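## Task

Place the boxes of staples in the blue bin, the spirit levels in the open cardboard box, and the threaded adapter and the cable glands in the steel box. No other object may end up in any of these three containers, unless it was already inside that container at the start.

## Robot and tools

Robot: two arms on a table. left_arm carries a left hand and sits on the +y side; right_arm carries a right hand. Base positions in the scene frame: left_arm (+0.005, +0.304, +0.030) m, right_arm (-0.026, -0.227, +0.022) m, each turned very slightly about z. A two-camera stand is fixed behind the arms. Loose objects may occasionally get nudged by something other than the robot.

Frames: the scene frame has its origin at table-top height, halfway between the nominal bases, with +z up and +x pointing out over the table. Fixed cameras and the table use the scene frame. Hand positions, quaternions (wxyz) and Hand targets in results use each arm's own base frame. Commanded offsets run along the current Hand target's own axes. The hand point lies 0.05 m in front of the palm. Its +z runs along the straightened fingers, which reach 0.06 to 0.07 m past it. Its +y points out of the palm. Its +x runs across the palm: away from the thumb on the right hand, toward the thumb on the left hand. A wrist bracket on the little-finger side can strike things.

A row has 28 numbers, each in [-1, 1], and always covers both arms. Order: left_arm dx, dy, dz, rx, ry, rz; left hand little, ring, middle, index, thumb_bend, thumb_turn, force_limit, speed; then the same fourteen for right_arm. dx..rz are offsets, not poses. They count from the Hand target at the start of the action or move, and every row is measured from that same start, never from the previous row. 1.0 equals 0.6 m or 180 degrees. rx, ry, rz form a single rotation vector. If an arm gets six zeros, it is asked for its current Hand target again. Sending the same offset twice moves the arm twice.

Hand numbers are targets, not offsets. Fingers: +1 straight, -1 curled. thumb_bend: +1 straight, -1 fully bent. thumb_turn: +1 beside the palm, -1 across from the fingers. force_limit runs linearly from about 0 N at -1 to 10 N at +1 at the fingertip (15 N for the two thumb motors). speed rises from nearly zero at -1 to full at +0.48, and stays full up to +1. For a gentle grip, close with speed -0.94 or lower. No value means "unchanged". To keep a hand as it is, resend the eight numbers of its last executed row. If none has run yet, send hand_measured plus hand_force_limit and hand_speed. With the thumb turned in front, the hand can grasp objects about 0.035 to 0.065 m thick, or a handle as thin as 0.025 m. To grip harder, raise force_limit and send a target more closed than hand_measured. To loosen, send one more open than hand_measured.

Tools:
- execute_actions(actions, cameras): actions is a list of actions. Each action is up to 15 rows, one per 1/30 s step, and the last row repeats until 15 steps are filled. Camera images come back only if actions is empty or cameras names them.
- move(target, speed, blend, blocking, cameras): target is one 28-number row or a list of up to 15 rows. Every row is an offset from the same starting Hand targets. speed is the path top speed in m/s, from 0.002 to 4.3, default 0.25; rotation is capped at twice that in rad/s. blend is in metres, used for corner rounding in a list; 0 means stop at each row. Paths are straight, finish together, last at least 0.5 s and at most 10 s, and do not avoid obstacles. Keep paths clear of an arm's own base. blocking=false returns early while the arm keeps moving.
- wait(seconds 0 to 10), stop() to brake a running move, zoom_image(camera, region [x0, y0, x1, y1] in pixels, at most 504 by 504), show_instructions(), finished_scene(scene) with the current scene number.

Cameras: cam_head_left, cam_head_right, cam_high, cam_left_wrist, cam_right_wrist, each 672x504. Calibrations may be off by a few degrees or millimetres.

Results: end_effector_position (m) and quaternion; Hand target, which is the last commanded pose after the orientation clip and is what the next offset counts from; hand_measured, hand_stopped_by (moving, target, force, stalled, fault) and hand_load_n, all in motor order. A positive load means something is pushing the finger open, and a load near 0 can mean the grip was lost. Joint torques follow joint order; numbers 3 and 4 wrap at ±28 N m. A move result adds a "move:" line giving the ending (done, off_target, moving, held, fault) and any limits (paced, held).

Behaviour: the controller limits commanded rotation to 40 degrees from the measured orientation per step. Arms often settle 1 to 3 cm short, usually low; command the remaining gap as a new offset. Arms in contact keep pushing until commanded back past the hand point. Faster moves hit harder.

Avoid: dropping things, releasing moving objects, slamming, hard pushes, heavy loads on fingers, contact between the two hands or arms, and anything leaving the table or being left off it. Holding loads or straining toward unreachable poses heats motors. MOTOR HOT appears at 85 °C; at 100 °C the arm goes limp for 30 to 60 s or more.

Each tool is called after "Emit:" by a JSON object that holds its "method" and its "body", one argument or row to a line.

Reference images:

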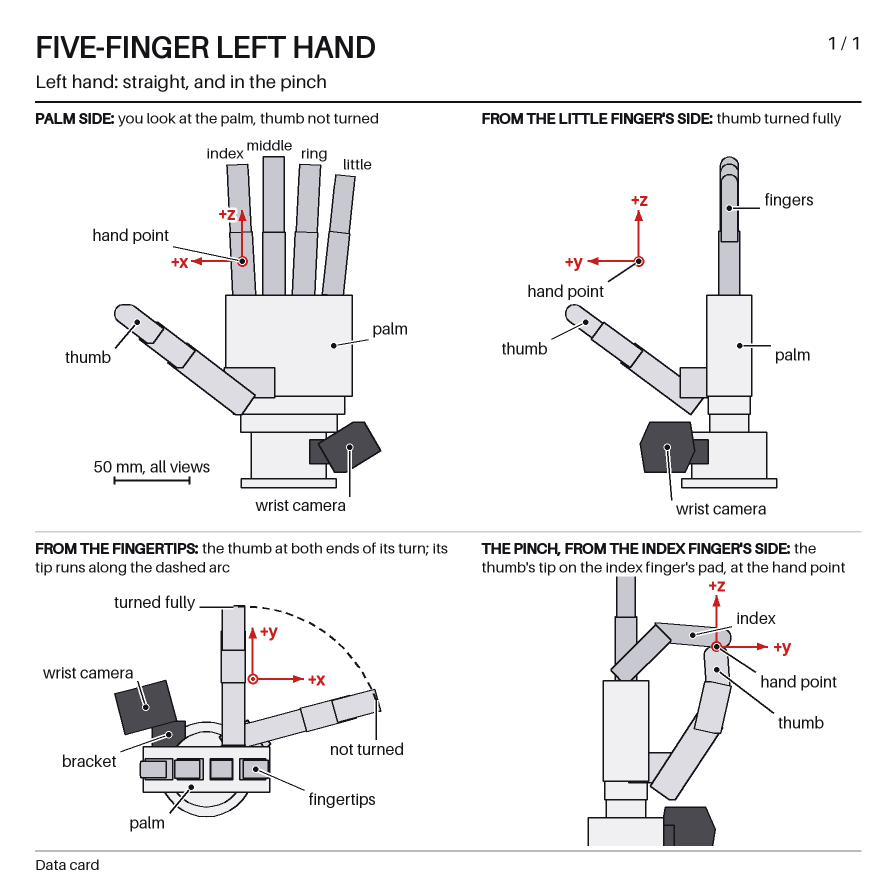

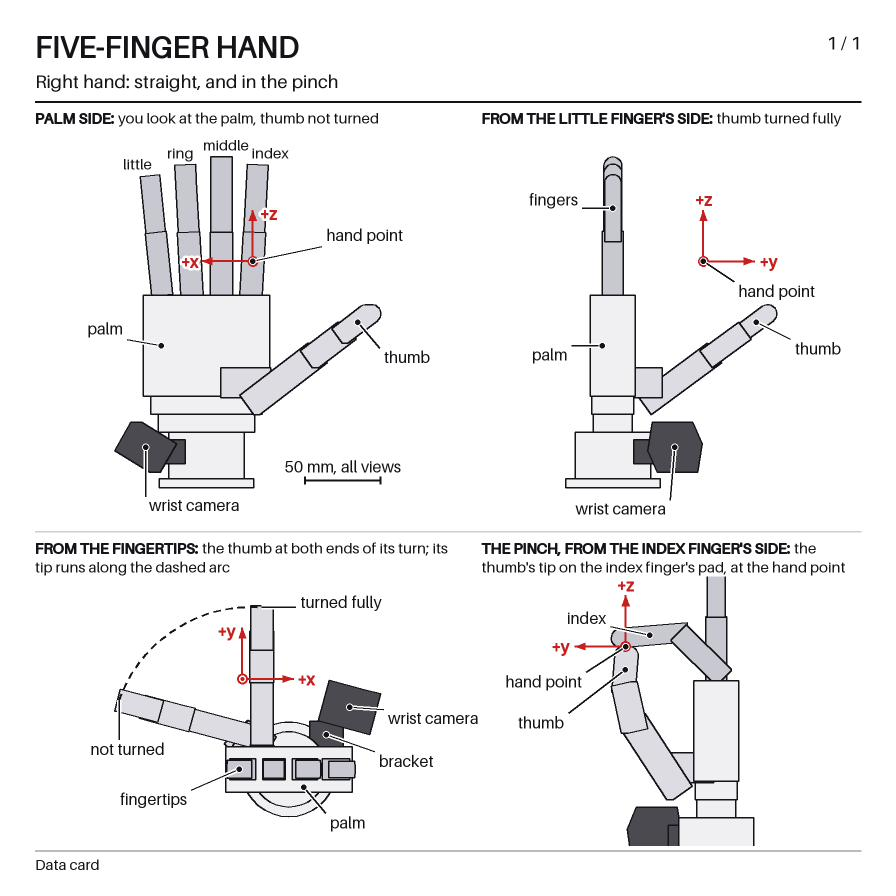

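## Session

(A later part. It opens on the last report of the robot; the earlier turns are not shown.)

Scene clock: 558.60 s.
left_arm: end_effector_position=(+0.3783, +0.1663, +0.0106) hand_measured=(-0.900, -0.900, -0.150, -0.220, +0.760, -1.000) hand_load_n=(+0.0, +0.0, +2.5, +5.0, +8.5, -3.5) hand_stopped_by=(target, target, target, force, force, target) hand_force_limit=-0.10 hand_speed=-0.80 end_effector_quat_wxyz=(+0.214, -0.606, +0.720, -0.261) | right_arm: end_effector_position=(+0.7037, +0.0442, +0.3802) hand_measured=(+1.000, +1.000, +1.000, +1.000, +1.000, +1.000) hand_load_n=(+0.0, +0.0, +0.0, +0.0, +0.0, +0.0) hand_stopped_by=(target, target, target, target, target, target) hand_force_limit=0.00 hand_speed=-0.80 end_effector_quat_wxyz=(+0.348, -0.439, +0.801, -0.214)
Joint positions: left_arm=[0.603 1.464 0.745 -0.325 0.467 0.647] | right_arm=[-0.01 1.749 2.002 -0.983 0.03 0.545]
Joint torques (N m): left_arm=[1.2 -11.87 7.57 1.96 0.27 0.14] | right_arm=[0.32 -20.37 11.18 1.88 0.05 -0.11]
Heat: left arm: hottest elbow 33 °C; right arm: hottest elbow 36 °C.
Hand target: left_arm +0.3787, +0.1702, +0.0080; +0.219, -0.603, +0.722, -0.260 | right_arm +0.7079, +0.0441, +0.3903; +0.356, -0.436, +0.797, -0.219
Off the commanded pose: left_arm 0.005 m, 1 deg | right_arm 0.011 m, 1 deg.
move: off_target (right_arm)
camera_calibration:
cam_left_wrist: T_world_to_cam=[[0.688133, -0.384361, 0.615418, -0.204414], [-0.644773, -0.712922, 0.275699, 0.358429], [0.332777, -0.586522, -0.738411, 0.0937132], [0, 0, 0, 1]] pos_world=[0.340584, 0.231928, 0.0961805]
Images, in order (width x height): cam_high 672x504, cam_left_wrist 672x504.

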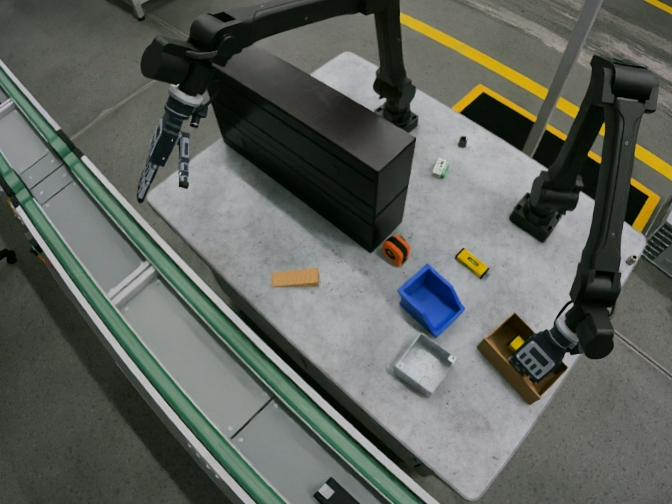

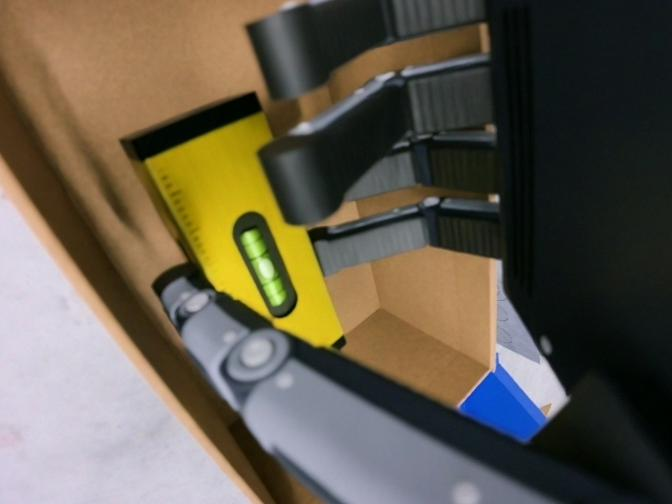

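Emit:
{"method": "move", "body": {
  "target": [
    [0,0.0118,0.014,0,0,0,-0.9,-0.9,-0.15,-0.4,0.15,-1,-0.1,-0.8, 0,0,0,0,0,0,1,1,1,1,1,1,0,-0.8],
    [0,0.0118,0.014,0,0,0,-0.9,-0.9,-0.15,-0.4,0.95,-1,-0.1,-0.6, 0,0,0,0,0,0,1,1,1,1,1,1,0,-0.8],
    [0,-0.0965,-0.1149,0,0,0,-0.9,-0.9,-0.15,-0.4,0.95,-1,-0.1,-0.6, 0,0,0,0,0,0,1,1,1,1,1,1,0,-0.8]
  ],
  "speed": [0.05,0.05,0.15],
  "cameras": ["cam_left_wrist","cam_high"]
}}

Scene clock: 572.00 s.
left_arm: end_effector_position=(+0.3705, +0.1604, +0.0874) hand_measured=(-0.900, -0.900, -0.150, -0.222, +0.944, -1.000) hand_load_n=(+0.0, +0.0, +0.0, +0.0, +0.0, +0.0) hand_stopped_by=(target, target, target, force, target, target) hand_force_limit=-0.10 hand_speed=-0.60 end_effector_quat_wxyz=(+0.210, -0.607, +0.720, -0.262) | right_arm: end_effector_position=(+0.7037, +0.0442, +0.3802) hand_measured=(+1.000, +1.000, +1.000, +1.000, +1.000, +1.000) hand_load_n=(+0.0, +0.0, +0.0, +0.0, +0.0, -0.5) hand_stopped_by=(target, target, target, target, target, target) hand_force_limit=0.00 hand_speed=-0.80 end_effector_quat_wxyz=(+0.348, -0.439, +0.801, -0.214)
Joint positions: left_arm=[0.603 1.308 0.835 -0.58 0.469 0.647] | right_arm=[-0.01 1.749 2.002 -0.983 0.03 0.545]
Joint torques (N m): left_arm=[0.97 -9.58 12.1 0.92 0.17 0.14] | right_arm=[-0.15 -20.13 11.14 2.04 0.05 -0.13]
Heat: left arm: hottest elbow 33 °C; right arm: hottest elbow 36 °C.
Hand target: left_arm +0.3790, +0.1699, +0.0980; +0.219, -0.603, +0.722, -0.260 | right_arm +0.7079, +0.0441, +0.3903; +0.356, -0.436, +0.797, -0.219
Off the commanded pose: left_arm 0.017 m, 1 deg | right_arm 0.011 m, 1 deg.
move: off_target (left_arm, right_arm)
camera_calibration:
cam_left_wrist: T_world_to_cam=[[0.691439, -0.380939, 0.613838, -0.250187], [-0.643977, -0.710091, 0.284716, 0.326439], [0.327422, -0.592162, -0.736301, 0.152198], [0, 0, 0, 1]] pos_world=[0.333376, 0.226622, 0.172696]
Images, in order (width x height): cam_high 672x504, cam_left_wrist 672x504.

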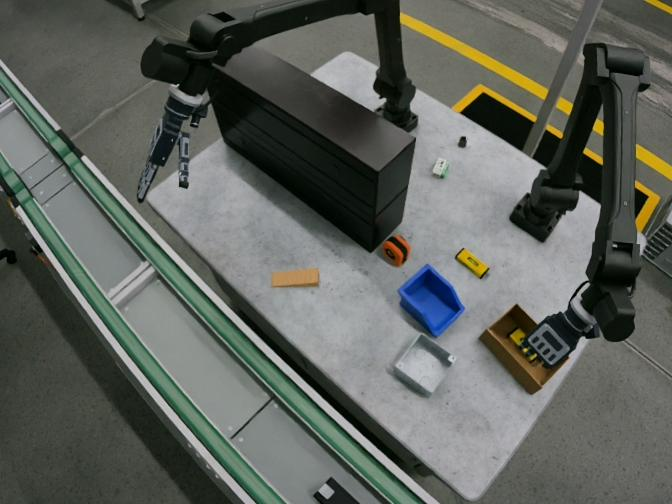

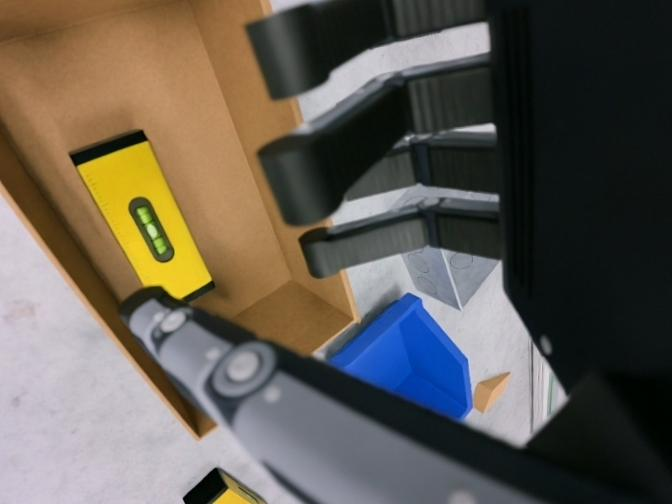

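Emit:
{"method": "move", "body": {
  "target": [
    [0.4175,0.1627,-0.0102,0,0,0,-0.9,-0.9,-0.15,-0.15,1,-1,0.0,0.2, 0,0,0,0,0,0,1,1,1,1,1,1,0,-0.8]
  ],
  "speed": 0.25,
  "cameras": ["cam_left_wrist","cam_high"]
}}

Scene clock: 641.70 s.
left_arm: end_effector_position=(+0.2549, -0.0600, +0.0400) hand_measured=(-0.900, -0.900, -0.150, -0.150, +1.000, -1.000) hand_load_n=(+0.0, +0.5, +0.0, +0.0, +0.0, +0.0) hand_stopped_by=(target, target, target, target, target, target) hand_force_limit=0.00 hand_speed=0.20 end_effector_quat_wxyz=(+0.218, -0.600, +0.726, -0.255) | right_arm: end_effector_position=(+0.7037, +0.0442, +0.3802) hand_measured=(+1.000, +1.000, +1.000, +1.000, +1.000, +1.000) hand_load_n=(+0.0, +0.0, +0.0, +0.0, +0.0, -0.5) hand_stopped_by=(target, target, target, target, target, target) hand_force_limit=0.00 hand_speed=-0.80 end_effector_quat_wxyz=(+0.348, -0.439, +0.801, -0.214)
Joint positions: left_arm=[-0.092 0.741 0.337 -0.484 0.051 0.078] | right_arm=[-0.01 1.749 2.002 -0.983 0.03 0.545]
Joint torques (N m): left_arm=[0.09 -1.2 8.9 2.28 -0.19 -0.09] | right_arm=[0.32 -20.25 11.21 2.02 0.06 -0.16]
Heat: left arm: hottest elbow 35 °C; right arm: hottest elbow 36 °C.
Hand target: left_arm +0.2570, -0.0625, +0.0395; +0.219, -0.603, +0.722, -0.260 | right_arm +0.7079, +0.0441, +0.3903; +0.356, -0.436, +0.797, -0.219
Off the commanded pose: left_arm 0.003 m, 1 deg | right_arm 0.011 m, 1 deg.
move: off_target (right_arm)
camera_calibration:
cam_left_wrist: T_world_to_cam=[[0.684476, -0.402769, 0.607676, -0.22443], [-0.652122, -0.710904, 0.26335, 0.111933], [0.32593, -0.576535, -0.749251, 0.0265057], [0, 0, 0, 1]] pos_world=[0.217972, 0.0044617, 0.126762]
Images, in order (width x height): cam_high 672x504, cam_left_wrist 672x504.

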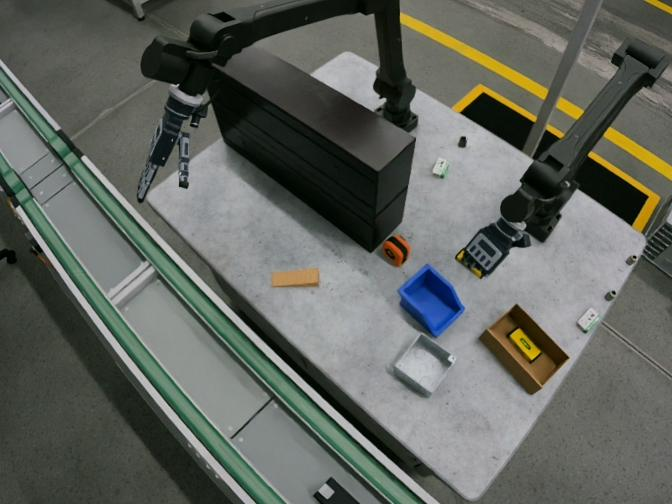

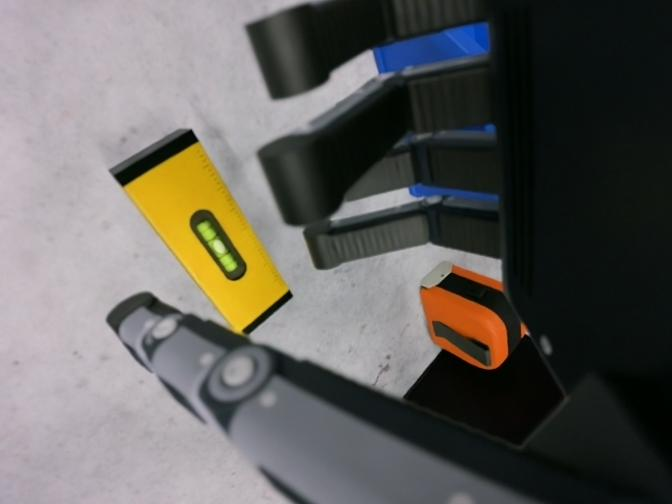

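Emit:
{"method": "move", "body": {
  "target": [
    [0.0185,0.0573,0.0682,0,0,0,-0.9,-0.9,-0.15,-0.15,1,-1,0.0,0.2, 0,0,0,0,0,0,1,1,1,1,1,1,0,-0.8]
  ],
  "speed": 0.08,
  "cameras": ["cam_left_wrist"]
}}

Scene clock: 667.30 s.
left_arm: end_effector_position=(+0.2552, -0.0690, -0.0119) hand_measured=(-0.900, -0.900, -0.150, -0.150, +1.000, -1.000) hand_load_n=(+0.5, +0.0, +0.0, +0.0, +0.0, +0.0) hand_stopped_by=(target, target, target, target, target, target) hand_force_limit=0.00 hand_speed=0.20 end_effector_quat_wxyz=(+0.221, -0.602, +0.723, -0.256) | right_arm: end_effector_position=(+0.7037, +0.0442, +0.3802) hand_measured=(+1.000, +1.000, +1.000, +1.000, +1.000, +1.000) hand_load_n=(+0.0, +0.0, +0.0, +0.0, +0.0, +0.0) hand_stopped_by=(target, target, target, target, target, target) hand_force_limit=0.00 hand_speed=-0.80 end_effector_quat_wxyz=(+0.348, -0.439, +0.801, -0.214)
Joint positions: left_arm=[-0.143 0.895 0.232 -0.218 0.014 0.033] | right_arm=[-0.01 1.749 2.002 -0.983 0.03 0.545]
Joint torques (N m): left_arm=[-0.32 -1.61 7.64 2.19 -0.16 -0.13] | right_arm=[0.56 -20.25 11.1 1.88 0.04 -0.16]
Heat: left arm: hottest elbow 35 °C; right arm: hottest elbow 36 °C.
Hand target: left_arm +0.2550, -0.0732, -0.0140; +0.220, -0.603, +0.722, -0.260 | right_arm +0.7079, +0.0441, +0.3903; +0.356, -0.436, +0.797, -0.219
Off the commanded pose: left_arm 0.005 m, 0 deg | right_arm 0.011 m, 1 deg.
move: off_target (right_arm)
camera_calibration:
cam_left_wrist: T_world_to_cam=[[0.68366, -0.397499, 0.612049, -0.196109], [-0.648479, -0.715599, 0.259602, 0.118082], [0.33479, -0.57438, -0.746996, -0.0198374], [0, 0, 0, 1]] pos_world=[0.217287, -0.00484773, 0.0745553]
Images, in order (width x height): cam_left_wrist 672x504.

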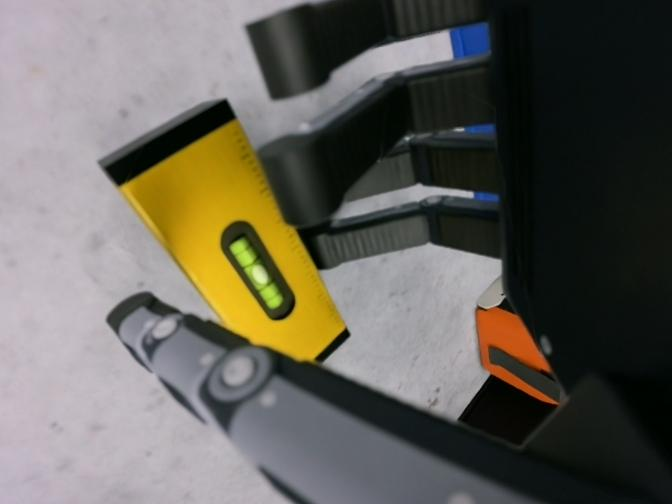

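Emit:
{"method": "move", "body": {
  "target": [
    [0,0,0,0,0,0,-0.9,-0.9,-0.15,-0.15,0.2,-1,-0.3,-0.7, 0,0,0,0,0,0,1,1,1,1,1,1,0,-0.8],
    [0,0,0,0,0,0,-0.9,-0.9,-0.15,-0.4,0.15,-1,-0.1,-0.8, 0,0,0,0,0,0,1,1,1,1,1,1,0,-0.8],
    [0,-0.1072,-0.1277,0,0,0,-0.9,-0.9,-0.15,-0.4,0.15,-1,-0.1,-0.8, 0,0,0,0,0,0,1,1,1,1,1,1,0,-0.8]
  ],
  "speed": [0.05,0.05,0.1],
  "cameras": ["cam_left_wrist"]
}}

Scene clock: 679.93 s.
left_arm: end_effector_position=(+0.2425, -0.0677, +0.0633) hand_measured=(-0.900, -0.900, -0.150, -0.220, +0.760, -1.000) hand_load_n=(+0.0, +0.0, +2.5, +5.0, +8.5, -3.5) hand_stopped_by=(target, target, target, force, force, target) hand_force_limit=-0.10 hand_speed=-0.80 end_effector_quat_wxyz=(+0.209, -0.607, +0.727, -0.244) | right_arm: end_effector_position=(+0.7037, +0.0442, +0.3802) hand_measured=(+1.000, +1.000, +1.000, +1.000, +1.000, +1.000) hand_load_n=(+0.0, +0.0, +0.0, +0.0, +0.0, +0.0) hand_stopped_by=(target, target, target, target, target, target) hand_force_limit=0.00 hand_speed=-0.80 end_effector_quat_wxyz=(+0.348, -0.439, +0.801, -0.214)
Joint positions: left_arm=[-0.145 0.674 0.39 -0.632 0.013 0.031] | right_arm=[-0.01 1.749 2.002 -0.983 0.03 0.545]
Joint torques (N m): left_arm=[-1.03 -0.97 14 1.13 -0.14 -0.12] | right_arm=[-0.09 -20.31 11.18 1.92 0.01 -0.1]
Heat: left arm: hottest elbow 34 °C; right arm: hottest elbow 36 °C.
Hand target: left_arm +0.2551, -0.0736, +0.0860; +0.219, -0.603, +0.722, -0.260 | right_arm +0.7079, +0.0441, +0.3903; +0.356, -0.436, +0.797, -0.219
Off the commanded pose: left_arm 0.027 m, 2 deg | right_arm 0.011 m, 1 deg.
move: off_target (left_arm, right_arm)
camera_calibration:
cam_left_wrist: T_world_to_cam=[[0.705284, -0.399454, 0.585671, -0.236654], [-0.638374, -0.717136, 0.279632, 0.0874651], [0.308306, -0.571097, -0.760786, 0.0489649], [0, 0, 0, 1]] pos_world=[0.207647, -0.00384401, 0.151395]
Images, in order (width x height): cam_left_wrist 672x504.

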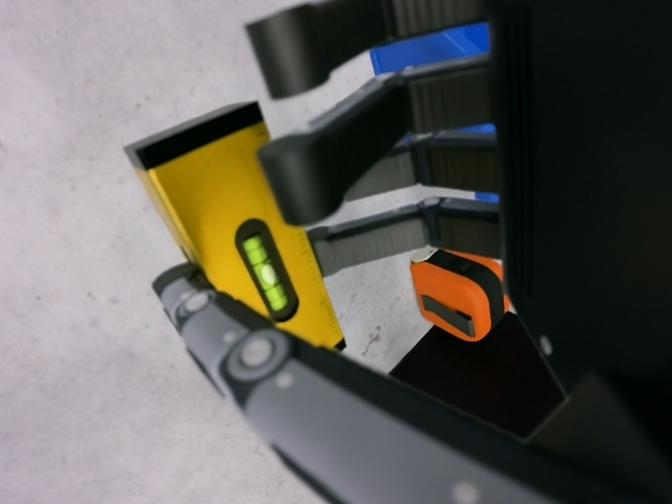

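Emit:
{"method": "move", "body": {
  "target": [
    [-0.4388,-0.117,0.0938,0.111,0,0,-0.9,-0.9,-0.15,-0.4,0.15,-1,-0.1,-0.8, 0,0,0,0,0,0,1,1,1,1,1,1,0,-0.8]
  ],
  "speed": 0.2,
  "cameras": ["cam_left_wrist","cam_high"]
}}

Scene clock: 719.23 s.
left_arm: end_effector_position=(+0.3754, +0.1541, +0.0728) hand_measured=(-0.900, -0.900, -0.150, -0.220, +0.760, -1.000) hand_load_n=(+0.0, +0.0, +2.0, +5.0, +8.5, -3.5) hand_stopped_by=(target, target, target, force, force, target) hand_force_limit=-0.10 hand_speed=-0.80 end_effector_quat_wxyz=(+0.295, -0.572, +0.663, -0.383) | right_arm: end_effector_position=(+0.7037, +0.0442, +0.3802) hand_measured=(+1.000, +1.000, +1.000, +1.000, +1.000, +1.000) hand_load_n=(+0.0, +0.0, +0.0, +0.0, +0.0, +0.0) hand_stopped_by=(target, target, target, target, target, target) hand_force_limit=0.00 hand_speed=-0.80 end_effector_quat_wxyz=(+0.348, -0.439, +0.801, -0.214)
Joint positions: left_arm=[0.707 1.276 0.617 -0.138 0.731 0.544] | right_arm=[-0.01 1.749 2.002 -0.983 0.03 0.545]
Joint torques (N m): left_arm=[0.85 -8.47 11.69 2.3 0.42 0.17] | right_arm=[-0.15 -20.19 11.03 1.99 0.09 -0.11]
Heat: left arm: hottest elbow 34 °C; right arm: hottest elbow 36 °C.
Hand target: left_arm +0.3903, +0.1696, +0.0885; +0.321, -0.555, +0.666, -0.381 | right_arm +0.7079, +0.0441, +0.3903; +0.356, -0.436, +0.797, -0.219
Off the commanded pose: left_arm 0.027 m, 3 deg | right_arm 0.011 m, 1 deg.
move: off_target (left_arm, right_arm)
camera_calibration:
cam_left_wrist: T_world_to_cam=[[0.467193, -0.310174, 0.827963, -0.189425], [-0.700909, -0.700743, 0.132985, 0.36029], [0.538941, -0.642457, -0.544786, 0.0505647], [0, 0, 0, 1]] pos_world=[0.313777, 0.226202, 0.13647]
Images, in order (width x height): cam_high 672x504, cam_left_wrist 672x504.

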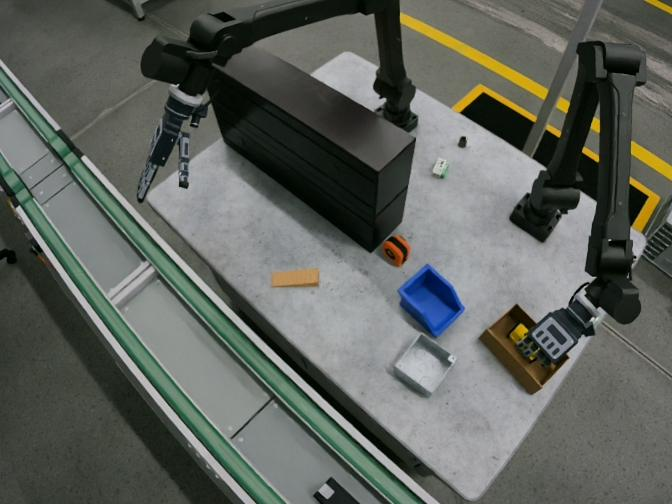

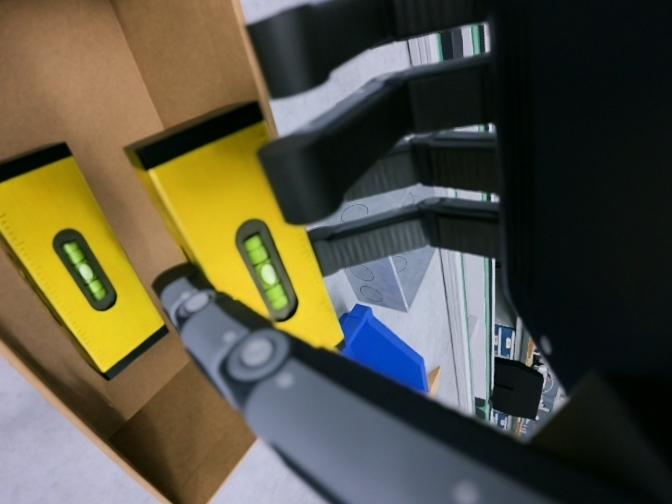

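Emit:
{"method": "move", "body": {
  "target": [
    [-0.0102,0.031,0.025,0,0,0,-0.9,-0.9,-0.15,-0.4,0.15,-1,-0.1,-0.8, 0,0,0,0,0,0,1,1,1,1,1,1,0,-0.8]
  ],
  "speed": 0.1,
  "cameras": ["cam_left_wrist"]
}}

Scene clock: 735.10 s.
left_arm: end_effector_position=(+0.3850, +0.1620, +0.0560) hand_measured=(-0.900, -0.900, -0.150, -0.220, +0.760, -1.000) hand_load_n=(+0.0, +0.0, +2.0, +5.0, +8.5, -3.5) hand_stopped_by=(target, target, target, force, force, target) hand_force_limit=-0.10 hand_speed=-0.80 end_effector_quat_wxyz=(+0.301, -0.567, +0.664, -0.384) | right_arm: end_effector_position=(+0.7037, +0.0442, +0.3802) hand_measured=(+1.000, +1.000, +1.000, +1.000, +1.000, +1.000) hand_load_n=(+0.0, +0.0, +0.0, +0.0, +0.0, +0.0) hand_stopped_by=(target, target, target, target, target, target) hand_force_limit=0.00 hand_speed=-0.80 end_effector_quat_wxyz=(+0.348, -0.439, +0.801, -0.214)
Joint positions: left_arm=[0.707 1.346 0.617 -0.054 0.734 0.547] | right_arm=[-0.01 1.749 2.002 -0.983 0.03 0.545]
Joint torques (N m): left_arm=[1.14 -8.94 10.11 2.21 0.42 0.17] | right_arm=[-0.32 -19.96 11.22 1.85 0.06 -0.11]
Motor temperatures (°C): left_arm=[26 25 36 23 25 24] | right_arm=[24 29 37 25 23 25]
Heat: left arm: hottest elbow 36 °C; right arm: hottest elbow 37 °C.
Hand target: left_arm +0.3950, +0.1750, +0.0650; +0.321, -0.555, +0.666, -0.381 | right_arm +0.7079, +0.0441, +0.3903; +0.356, -0.436, +0.797, -0.219
Off the commanded pose: left_arm 0.019 m, 3 deg | right_arm 0.011 m, 1 deg.
move: off_target (left_arm, right_arm)
camera_calibration:
cam_left_wrist: T_world_to_cam=[[0.456264, -0.320176, 0.830247, -0.171784], [-0.704668, -0.699757, 0.117397, 0.376959], [0.543384, -0.638613, -0.544892, 0.0390525], [0, 0, 0, 1]] pos_world=[0.322789, 0.233718, 0.119648]
Images, in order (width x height): cam_left_wrist 672x504.

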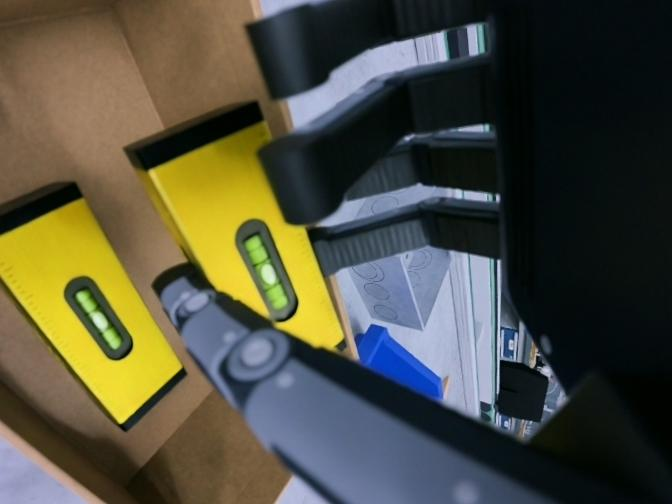

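Emit:
{"method": "move", "body": {
  "target": [
    [-0.001,0.0755,0.0393,0,0,0,-0.9,-0.9,-0.15,-0.4,0.15,-1,-0.1,-0.8, 0,0,0,0,0,0,1,1,1,1,1,1,0,-0.8]
  ],
  "speed": 0.1,
  "cameras": ["cam_left_wrist","cam_high"]
}}

Scene clock: 743.67 s.
left_arm: end_effector_position=(+0.3959, +0.1713, +0.0217) hand_measured=(-0.900, -0.900, -0.150, -0.220, +0.760, -1.000) hand_load_n=(+0.0, +0.0, +1.0, +3.0, +5.0, -0.5) hand_stopped_by=(target, target, target, force, force, target) hand_force_limit=-0.10 hand_speed=-0.80 end_effector_quat_wxyz=(+0.317, -0.554, +0.665, -0.387) | right_arm: end_effector_position=(+0.7037, +0.0442, +0.3802) hand_measured=(+1.000, +1.000, +1.000, +1.000, +1.000, +1.000) hand_load_n=(+0.0, +0.0, +0.0, +0.0, +0.0, +0.0) hand_stopped_by=(target, target, target, target, target, target) hand_force_limit=0.00 hand_speed=-0.80 end_effector_quat_wxyz=(+0.348, -0.439, +0.801, -0.214)
Joint positions: left_arm=[0.71 1.469 0.594 0.128 0.745 0.553] | right_arm=[-0.01 1.749 2.002 -0.983 0.03 0.545]
Joint torques (N m): left_arm=[0.56 -8.82 6.28 2.14 0.12 0.17] | right_arm=[0.15 -20.37 11.21 2 0.08 -0.12]
Heat: left arm: hottest elbow 36 °C; right arm: hottest elbow 37 °C.
Hand target: left_arm +0.3928, +0.1763, +0.0140; +0.321, -0.556, +0.666, -0.381 | right_arm +0.7079, +0.0441, +0.3903; +0.356, -0.436, +0.797, -0.219
Off the commanded pose: left_arm 0.010 m, 1 deg | right_arm 0.011 m, 1 deg.
move: off_target (right_arm)
camera_calibration:
cam_left_wrist: T_world_to_cam=[[0.42519, -0.342067, 0.837976, -0.129391], [-0.71349, -0.696335, 0.0777777, 0.398933], [0.556907, -0.630958, -0.540136, 0.0135096], [0, 0, 0, 1]] pos_world=[0.332127, 0.242055, 0.0846957]
Images, in order (width x height): cam_high 672x504, cam_left_wrist 672x504.

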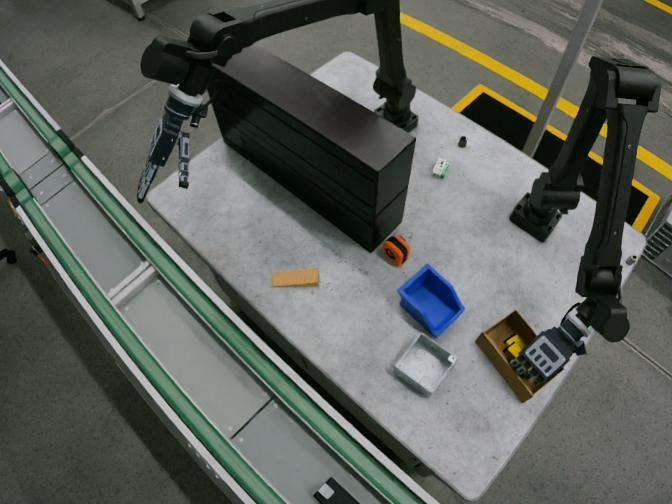

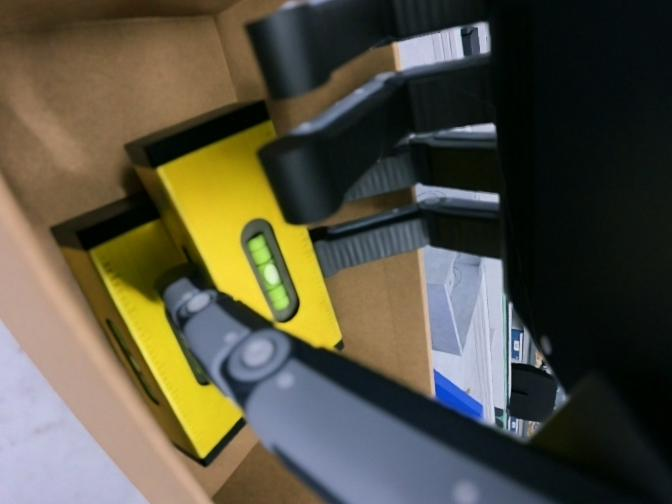

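Emit:
{"method": "move", "body": {
  "target": [
    [0,0,0,0,0,0,-0.9,-0.9,-0.15,-0.4,0.95,-1,-0.1,-0.7, 0,0,0,0,0,0,1,1,1,1,1,1,0,-0.8],
    [0,-0.13,-0.075,0,0,0,-0.9,-0.9,-0.15,-0.4,0.95,-1,-0.1,-0.6, 0,0,0,0,0,0,1,1,1,1,1,1,0,-0.8]
  ],
  "speed": [0.05,0.1],
  "cameras": ["cam_left_wrist","cam_high"]
}}

Scene clock: 755.07 s.
left_arm: end_effector_position=(+0.3845, +0.1620, +0.0906) hand_measured=(-0.900, -0.900, -0.150, -0.220, +0.950, -1.000) hand_load_n=(+0.0, +0.0, +0.0, +0.0, +0.0, +0.5) hand_stopped_by=(target, target, target, force, target, target) hand_force_limit=-0.10 hand_speed=-0.60 end_effector_quat_wxyz=(+0.306, -0.562, +0.665, -0.386) | right_arm: end_effector_position=(+0.7037, +0.0442, +0.3802) hand_measured=(+1.000, +1.000, +1.000, +1.000, +1.000, +1.000) hand_load_n=(+0.0, +0.0, +0.0, +0.0, +0.0, +0.5) hand_stopped_by=(target, target, target, target, target, target) hand_force_limit=0.00 hand_speed=-0.80 end_effector_quat_wxyz=(+0.348, -0.439, +0.801, -0.214)
Joint positions: left_arm=[0.71 1.268 0.657 -0.164 0.743 0.553] | right_arm=[-0.01 1.749 2.002 -0.983 0.03 0.545]
Joint torques (N m): left_arm=[1.38 -8.53 12.12 1.16 0.2 0.14] | right_arm=[0.44 -19.66 11.22 2 0.03 -0.11]
Heat: left arm: hottest elbow 35 °C; right arm: hottest elbow 37 °C.
Hand target: left_arm +0.3931, +0.1759, +0.1041; +0.321, -0.555, +0.666, -0.381 | right_arm +0.7079, +0.0441, +0.3903; +0.356, -0.436, +0.797, -0.219
Off the commanded pose: left_arm 0.021 m, 2 deg | right_arm 0.011 m, 1 deg.
move: off_target (left_arm, right_arm); target 2's new numbers were sent with left_arm's hand 0.021 m and 2 deg from that target
camera_calibration:
cam_left_wrist: T_world_to_cam=[[0.44426, -0.327469, 0.833904, -0.194837], [-0.710144, -0.696192, 0.104937, 0.375315], [0.546194, -0.638812, -0.541841, 0.0567339], [0, 0, 0, 1]] pos_world=[0.322099, 0.233731, 0.153832]
Images, in order (width x height): cam_high 672x504, cam_left_wrist 672x504.

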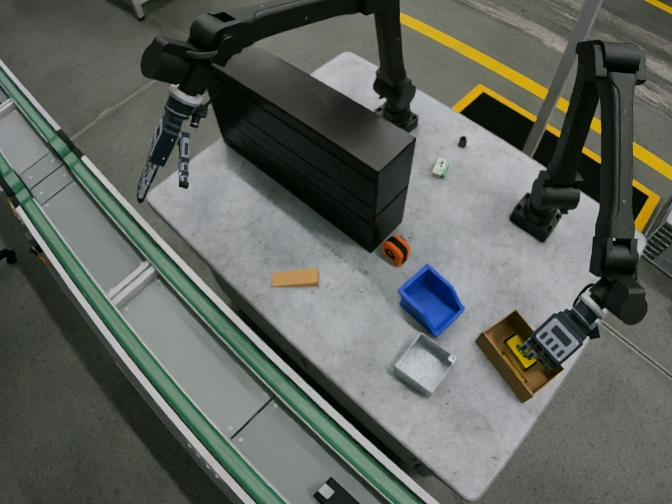

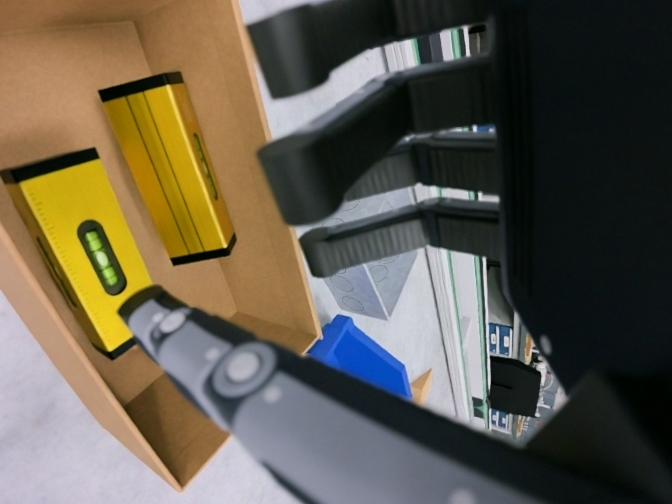

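Emit:
{"method": "move", "body": {
  "target": [
    [-0.1225,0.2542,-0.2928,-0.0913,-0.35,-0.2966,-0.9,-0.9,-0.15,-0.15,1,-1,0.0,0.2, 0,0,0,0,0,0,1,1,1,1,1,1,0,-0.8]
  ],
  "speed": 0.25,
  "cameras": ["cam_left_wrist","cam_high"]
}}

Scene clock: 781.63 s.
left_arm: end_effector_position=(+0.1838, +0.2867, +0.0619) hand_measured=(-0.900, -0.900, -0.150, -0.150, +1.000, -1.000) hand_load_n=(+0.0, +0.0, +0.0, +0.0, +0.0, -0.5) hand_stopped_by=(target, target, target, target, target, target) hand_force_limit=0.00 hand_speed=0.20 end_effector_quat_wxyz=(-0.344, +0.924, -0.159, +0.056) | right_arm: end_effector_position=(+0.7037, +0.0442, +0.3802) hand_measured=(+1.000, +1.000, +1.000, +1.000, +1.000, +1.000) hand_load_n=(+0.0, +0.0, -0.5, +0.0, +0.0, -0.5) hand_stopped_by=(target, target, target, target, target, target) hand_force_limit=0.00 hand_speed=-0.80 end_effector_quat_wxyz=(+0.348, -0.439, +0.801, -0.214)
Joint positions: left_arm=[1.043 0.986 0.499 -0.382 -0.127 -0.141] | right_arm=[-0.01 1.749 2.002 -0.983 0.03 0.545]
Joint torques (N m): left_arm=[1.55 -3.02 9.81 1.09 -0.23 -0.15] | right_arm=[0.32 -19.6 11.08 1.85 0.06 -0.17]
Heat: left arm: hottest elbow 37 °C; right arm: hottest elbow 37 °C.
Hand target: left_arm +0.1813, +0.2889, +0.0610; -0.337, +0.928, -0.147, +0.054 | right_arm +0.7079, +0.0441, +0.3903; +0.356, -0.436, +0.797, -0.219
Off the commanded pose: left_arm 0.004 m, 2 deg | right_arm 0.011 m, 1 deg.
move: off_target (right_arm)
camera_calibration:
cam_left_wrist: T_world_to_cam=[[0.494338, 0.600412, 0.628598, -0.303404], [0.599537, -0.75911, 0.253588, 0.090644], [0.629432, 0.25151, -0.735226, -0.0281429], [0, 0, 0, 1]] pos_world=[0.113354, 0.258055, 0.147042]
Images, in order (width x height): cam_high 672x504, cam_left_wrist 672x504.

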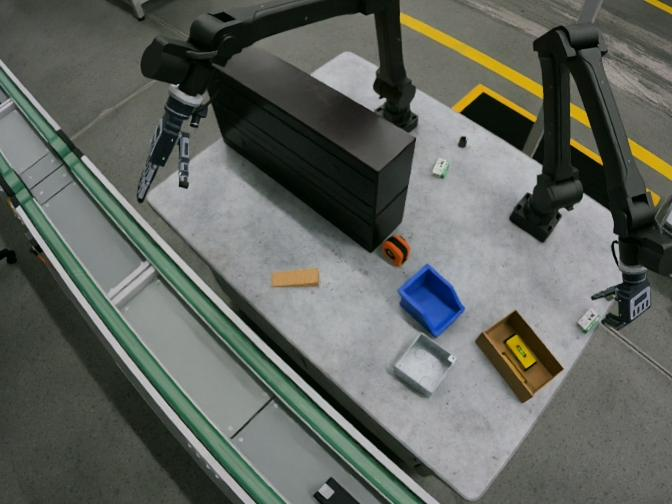

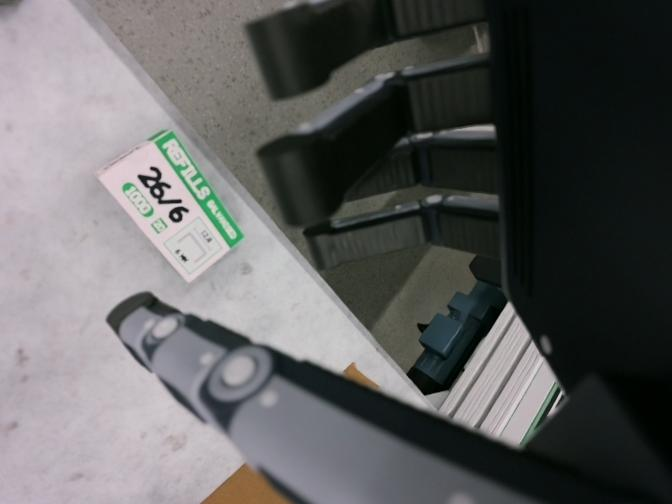

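Emit:
{"method": "move", "body": {
  "target": [
    [-0.0037,0.062,0.0805,0.0556,0,0,-0.9,-0.9,-0.15,-0.15,1,-1,0.0,0.2, 0,0,0,0,0,0,1,1,1,1,1,1,0,-0.8]
  ],
  "speed": 0.12,
  "cameras": ["cam_left_wrist"]
}}

Scene clock: 826.70 s.
left_arm: end_effector_position=(+0.1782, +0.2914, +0.0004) hand_measured=(-0.900, -0.900, -0.150, -0.150, +1.000, -1.000) hand_load_n=(+0.0, +0.0, +0.0, +0.0, +0.0, +0.0) hand_stopped_by=(target, target, target, target, target, target) hand_force_limit=0.00 hand_speed=0.20 end_effector_quat_wxyz=(-0.413, +0.897, -0.141, +0.065) | right_arm: end_effector_position=(+0.7037, +0.0442, +0.3802) hand_measured=(+1.000, +1.000, +1.000, +1.000, +1.000, +1.000) hand_load_n=(+0.0, +0.0, +0.0, +0.0, +0.0, -0.5) hand_stopped_by=(target, target, target, target, target, target) hand_force_limit=0.00 hand_speed=-0.80 end_effector_quat_wxyz=(+0.348, -0.439, +0.801, -0.214)
Joint positions: left_arm=[1.043 1.101 0.288 0.094 -0.164 -0.142] | right_arm=[-0.01 1.749 2.002 -0.983 0.03 0.545]
Joint torques (N m): left_arm=[-0.03 -5.01 7.15 2.33 -0.31 0] | right_arm=[0.21 -20.01 11.17 1.96 0.06 -0.1]
Heat: left arm: hottest elbow 35 °C; right arm: hottest elbow 37 °C.
Hand target: left_arm +0.1799, +0.2919, +0.0000; -0.417, +0.895, -0.142, +0.066 | right_arm +0.7079, +0.0441, +0.3903; +0.356, -0.436, +0.797, -0.219
Off the commanded pose: left_arm 0.002 m, 1 deg | right_arm 0.011 m, 1 deg.
move: off_target (right_arm)
camera_calibration:
cam_left_wrist: T_world_to_cam=[[0.443525, 0.515932, 0.73287, -0.231152], [0.608249, -0.773836, 0.176665, 0.115934], [0.658269, 0.367412, -0.657031, -0.109904], [0, 0, 0, 1]] pos_world=[0.104352, 0.249352, 0.0767125]
Images, in order (width x height): cam_left_wrist 672x504.

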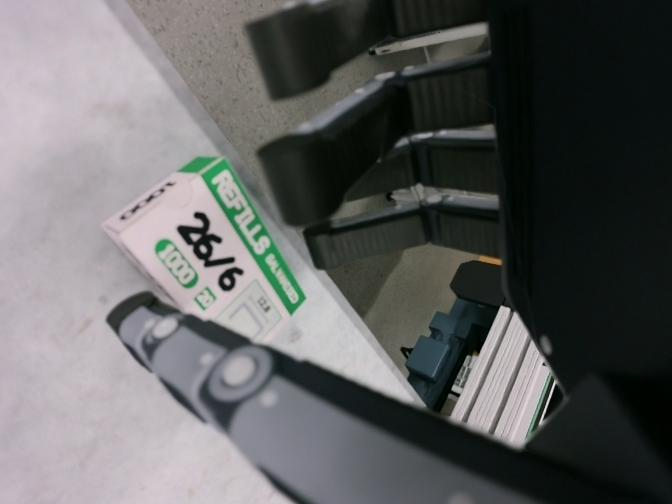

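Emit:
{"method": "move", "body": {
  "target": [
    [0.0027,0.0233,0.0163,0,0,0,-0.9,-0.9,-0.15,-0.15,1,-1,0.0,0.2, 0,0,0,0,0,0,1,1,1,1,1,1,0,-0.8]
  ],
  "speed": 0.05,
  "cameras": ["cam_left_wrist"]
}}

Scene clock: 844.80 s.
left_arm: end_effector_position=(+0.1781, +0.2939, -0.0127) hand_measured=(-0.900, -0.900, -0.150, -0.150, +1.000, -1.000) hand_load_n=(+0.0, +0.0, +0.0, +0.0, +0.0, +0.0) hand_stopped_by=(target, target, target, target, target, target) hand_force_limit=0.00 hand_speed=0.20 end_effector_quat_wxyz=(-0.418, +0.895, -0.139, +0.064) | right_arm: end_effector_position=(+0.7037, +0.0442, +0.3802) hand_measured=(+1.000, +1.000, +1.000, +1.000, +1.000, +1.000) hand_load_n=(+0.0, +0.0, +0.0, +0.0, +0.0, +0.0) hand_stopped_by=(target, target, target, target, target, target) hand_force_limit=0.00 hand_speed=-0.80 end_effector_quat_wxyz=(+0.348, -0.439, +0.801, -0.214)
Joint positions: left_arm=[1.043 1.167 0.268 0.19 -0.17 -0.142] | right_arm=[-0.01 1.749 2.002 -0.983 0.03 0.545]
Joint torques (N m): left_arm=[-0.62 -4.19 6.13 2.45 -0.25 -0.05] | right_arm=[0.15 -19.78 11.11 1.92 0.04 -0.14]
Heat: left arm: hottest elbow 34 °C; right arm: hottest elbow 37 °C.
Hand target: left_arm +0.1809, +0.2899, -0.0170; -0.417, +0.895, -0.142, +0.066 | right_arm +0.7079, +0.0441, +0.3903; +0.356, -0.436, +0.797, -0.219
Off the commanded pose: left_arm 0.007 m, 0 deg | right_arm 0.011 m, 1 deg.
move: off_target (right_arm)
camera_calibration:
cam_left_wrist: T_world_to_cam=[[0.439774, 0.509769, 0.739415, -0.220263], [0.612031, -0.772639, 0.168662, 0.119182], [0.657279, 0.378372, -0.651781, -0.122378], [0, 0, 0, 1]] pos_world=[0.104359, 0.250672, 0.0630008]
Images, in order (width x height): cam_left_wrist 672x504.

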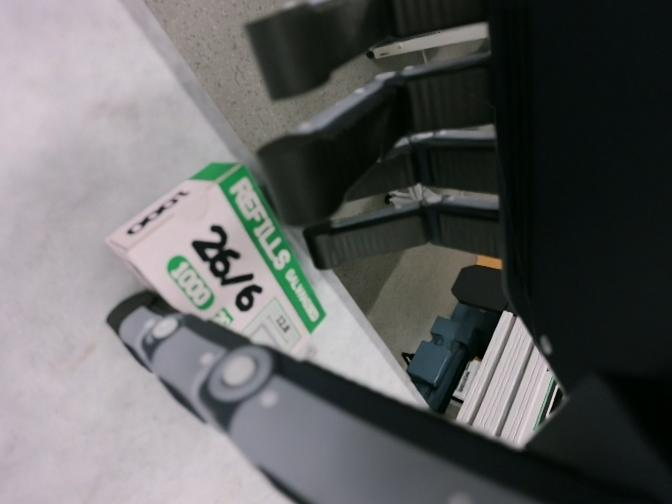

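Emit:
{"method": "move", "body": {
  "target": [
    [0,0,0,0,0,0,-0.9,-0.9,-0.15,-0.15,0.2,-1,-0.4,-0.7, 0,0,0,0,0,0,1,1,1,1,1,1,0,-0.8]
  ],
  "speed": 0.05,
  "cameras": ["cam_left_wrist"]
}}

Scene clock: 860.80 s.
left_arm: end_effector_position=(+0.1782, +0.2941, -0.0125) hand_measured=(-0.900, -0.900, -0.150, -0.150, +0.792, -1.000) hand_load_n=(+0.0, +0.0, +4.0, +0.0, +5.0, +1.5) hand_stopped_by=(target, target, target, target, force, target) hand_force_limit=-0.40 hand_speed=-0.70 end_effector_quat_wxyz=(-0.419, +0.895, -0.139, +0.064) | right_arm: end_effector_position=(+0.7037, +0.0442, +0.3802) hand_measured=(+1.000, +1.000, +1.000, +1.000, +1.000, +1.000) hand_load_n=(+0.0, +0.0, +0.0, +0.0, +0.0, +0.0) hand_stopped_by=(target, target, target, target, target, target) hand_force_limit=0.00 hand_speed=-0.80 end_effector_quat_wxyz=(+0.348, -0.439, +0.801, -0.214)
Joint positions: left_arm=[1.043 1.167 0.268 0.191 -0.17 -0.142] | right_arm=[-0.01 1.749 2.002 -0.983 0.03 0.545]
Joint torques (N m): left_arm=[-0.91 -4.25 6.26 2.4 -0.26 -0.02] | right_arm=[0.44 -20.07 11.14 1.99 0.05 -0.13]
Heat: left arm: hottest elbow 33 °C; right arm: hottest elbow 37 °C.
Hand target: left_arm +0.1809, +0.2900, -0.0170; -0.417, +0.895, -0.142, +0.066 | right_arm +0.7079, +0.0441, +0.3903; +0.356, -0.436, +0.797, -0.219
Off the commanded pose: left_arm 0.007 m, 1 deg | right_arm 0.011 m, 1 deg.
move: off_target (right_arm)
camera_calibration:
cam_left_wrist: T_world_to_cam=[[0.439321, 0.509051, 0.740178, -0.220253], [0.611906, -0.772815, 0.168309, 0.119261], [0.657699, 0.378978, -0.651005, -0.122662], [0, 0, 0, 1]] pos_world=[0.10446, 0.250773, 0.0631003]
Images, in order (width x height): cam_left_wrist 672x504.

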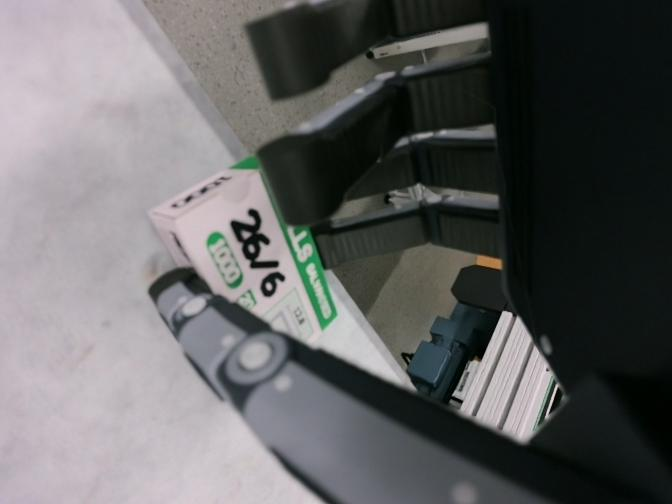

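Emit:
{"method": "move", "body": {
  "target": [
    [0,0,0,0,0,0,-0.9,-0.9,-0.15,-0.4,0.15,-1,-0.2,-0.8, 0,0,0,0,0,0,1,1,1,1,1,1,0,-0.8],
    [0,-0.1277,-0.1072,0,0,0,-0.9,-0.9,-0.15,-0.4,0.15,-1,-0.2,-0.8, 0,0,0,0,0,0,1,1,1,1,1,1,0,-0.8]
  ],
  "speed": [0.05,0.12],
  "cameras": ["cam_left_wrist"]
}}

Scene clock: 899.43 s.
left_arm: end_effector_position=(+0.1696, +0.2794, +0.0621) hand_measured=(-0.900, -0.900, -0.150, -0.202, +0.788, -1.000) hand_load_n=(+0.0, +0.0, +3.0, +4.0, +8.5, -0.5) hand_stopped_by=(target, target, target, force, force, target) hand_force_limit=-0.20 hand_speed=-0.80 end_effector_quat_wxyz=(-0.403, +0.903, -0.142, +0.057) | right_arm: end_effector_position=(+0.7037, +0.0442, +0.3802) hand_measured=(+1.000, +1.000, +1.000, +1.000, +1.000, +1.000) hand_load_n=(+0.0, +0.0, +0.0, +0.0, +0.0, +0.0) hand_stopped_by=(target, target, target, target, target, target) hand_force_limit=0.00 hand_speed=-0.80 end_effector_quat_wxyz=(+0.348, -0.439, +0.801, -0.214)
Joint positions: left_arm=[1.043 0.854 0.383 -0.276 -0.17 -0.142] | right_arm=[-0.01 1.749 2.002 -0.983 0.03 0.545]
Joint torques (N m): left_arm=[-0.21 -2.43 13.09 1.46 -0.21 -0.01] | right_arm=[0.15 -20.01 11.19 1.98 0.08 -0.13]
Motor temperatures (°C): left_arm=[26 25 31 23 25 24] | right_arm=[24 30 37 25 23 25]
Heat: left arm: hottest elbow 31 °C; right arm: hottest elbow 37 °C.
Hand target: left_arm +0.1809, +0.2901, +0.0830; -0.417, +0.895, -0.142, +0.066 | right_arm +0.7079, +0.0441, +0.3903; +0.356, -0.436, +0.797, -0.219
Off the commanded pose: left_arm 0.026 m, 2 deg | right_arm 0.011 m, 1 deg.
move: off_target (left_arm, right_arm)
camera_calibration:
cam_left_wrist: T_world_to_cam=[[0.453288, 0.533055, 0.714411, -0.271713], [0.615312, -0.767011, 0.181892, 0.0975815], [0.64492, 0.357136, -0.675672, -0.0530519], [0, 0, 0, 1]] pos_world=[0.0973354, 0.238631, 0.14052]
Images, in order (width x height): cam_left_wrist 672x504.

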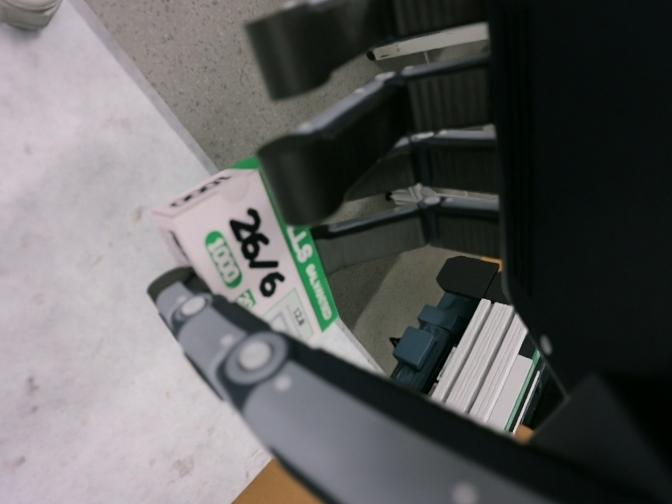

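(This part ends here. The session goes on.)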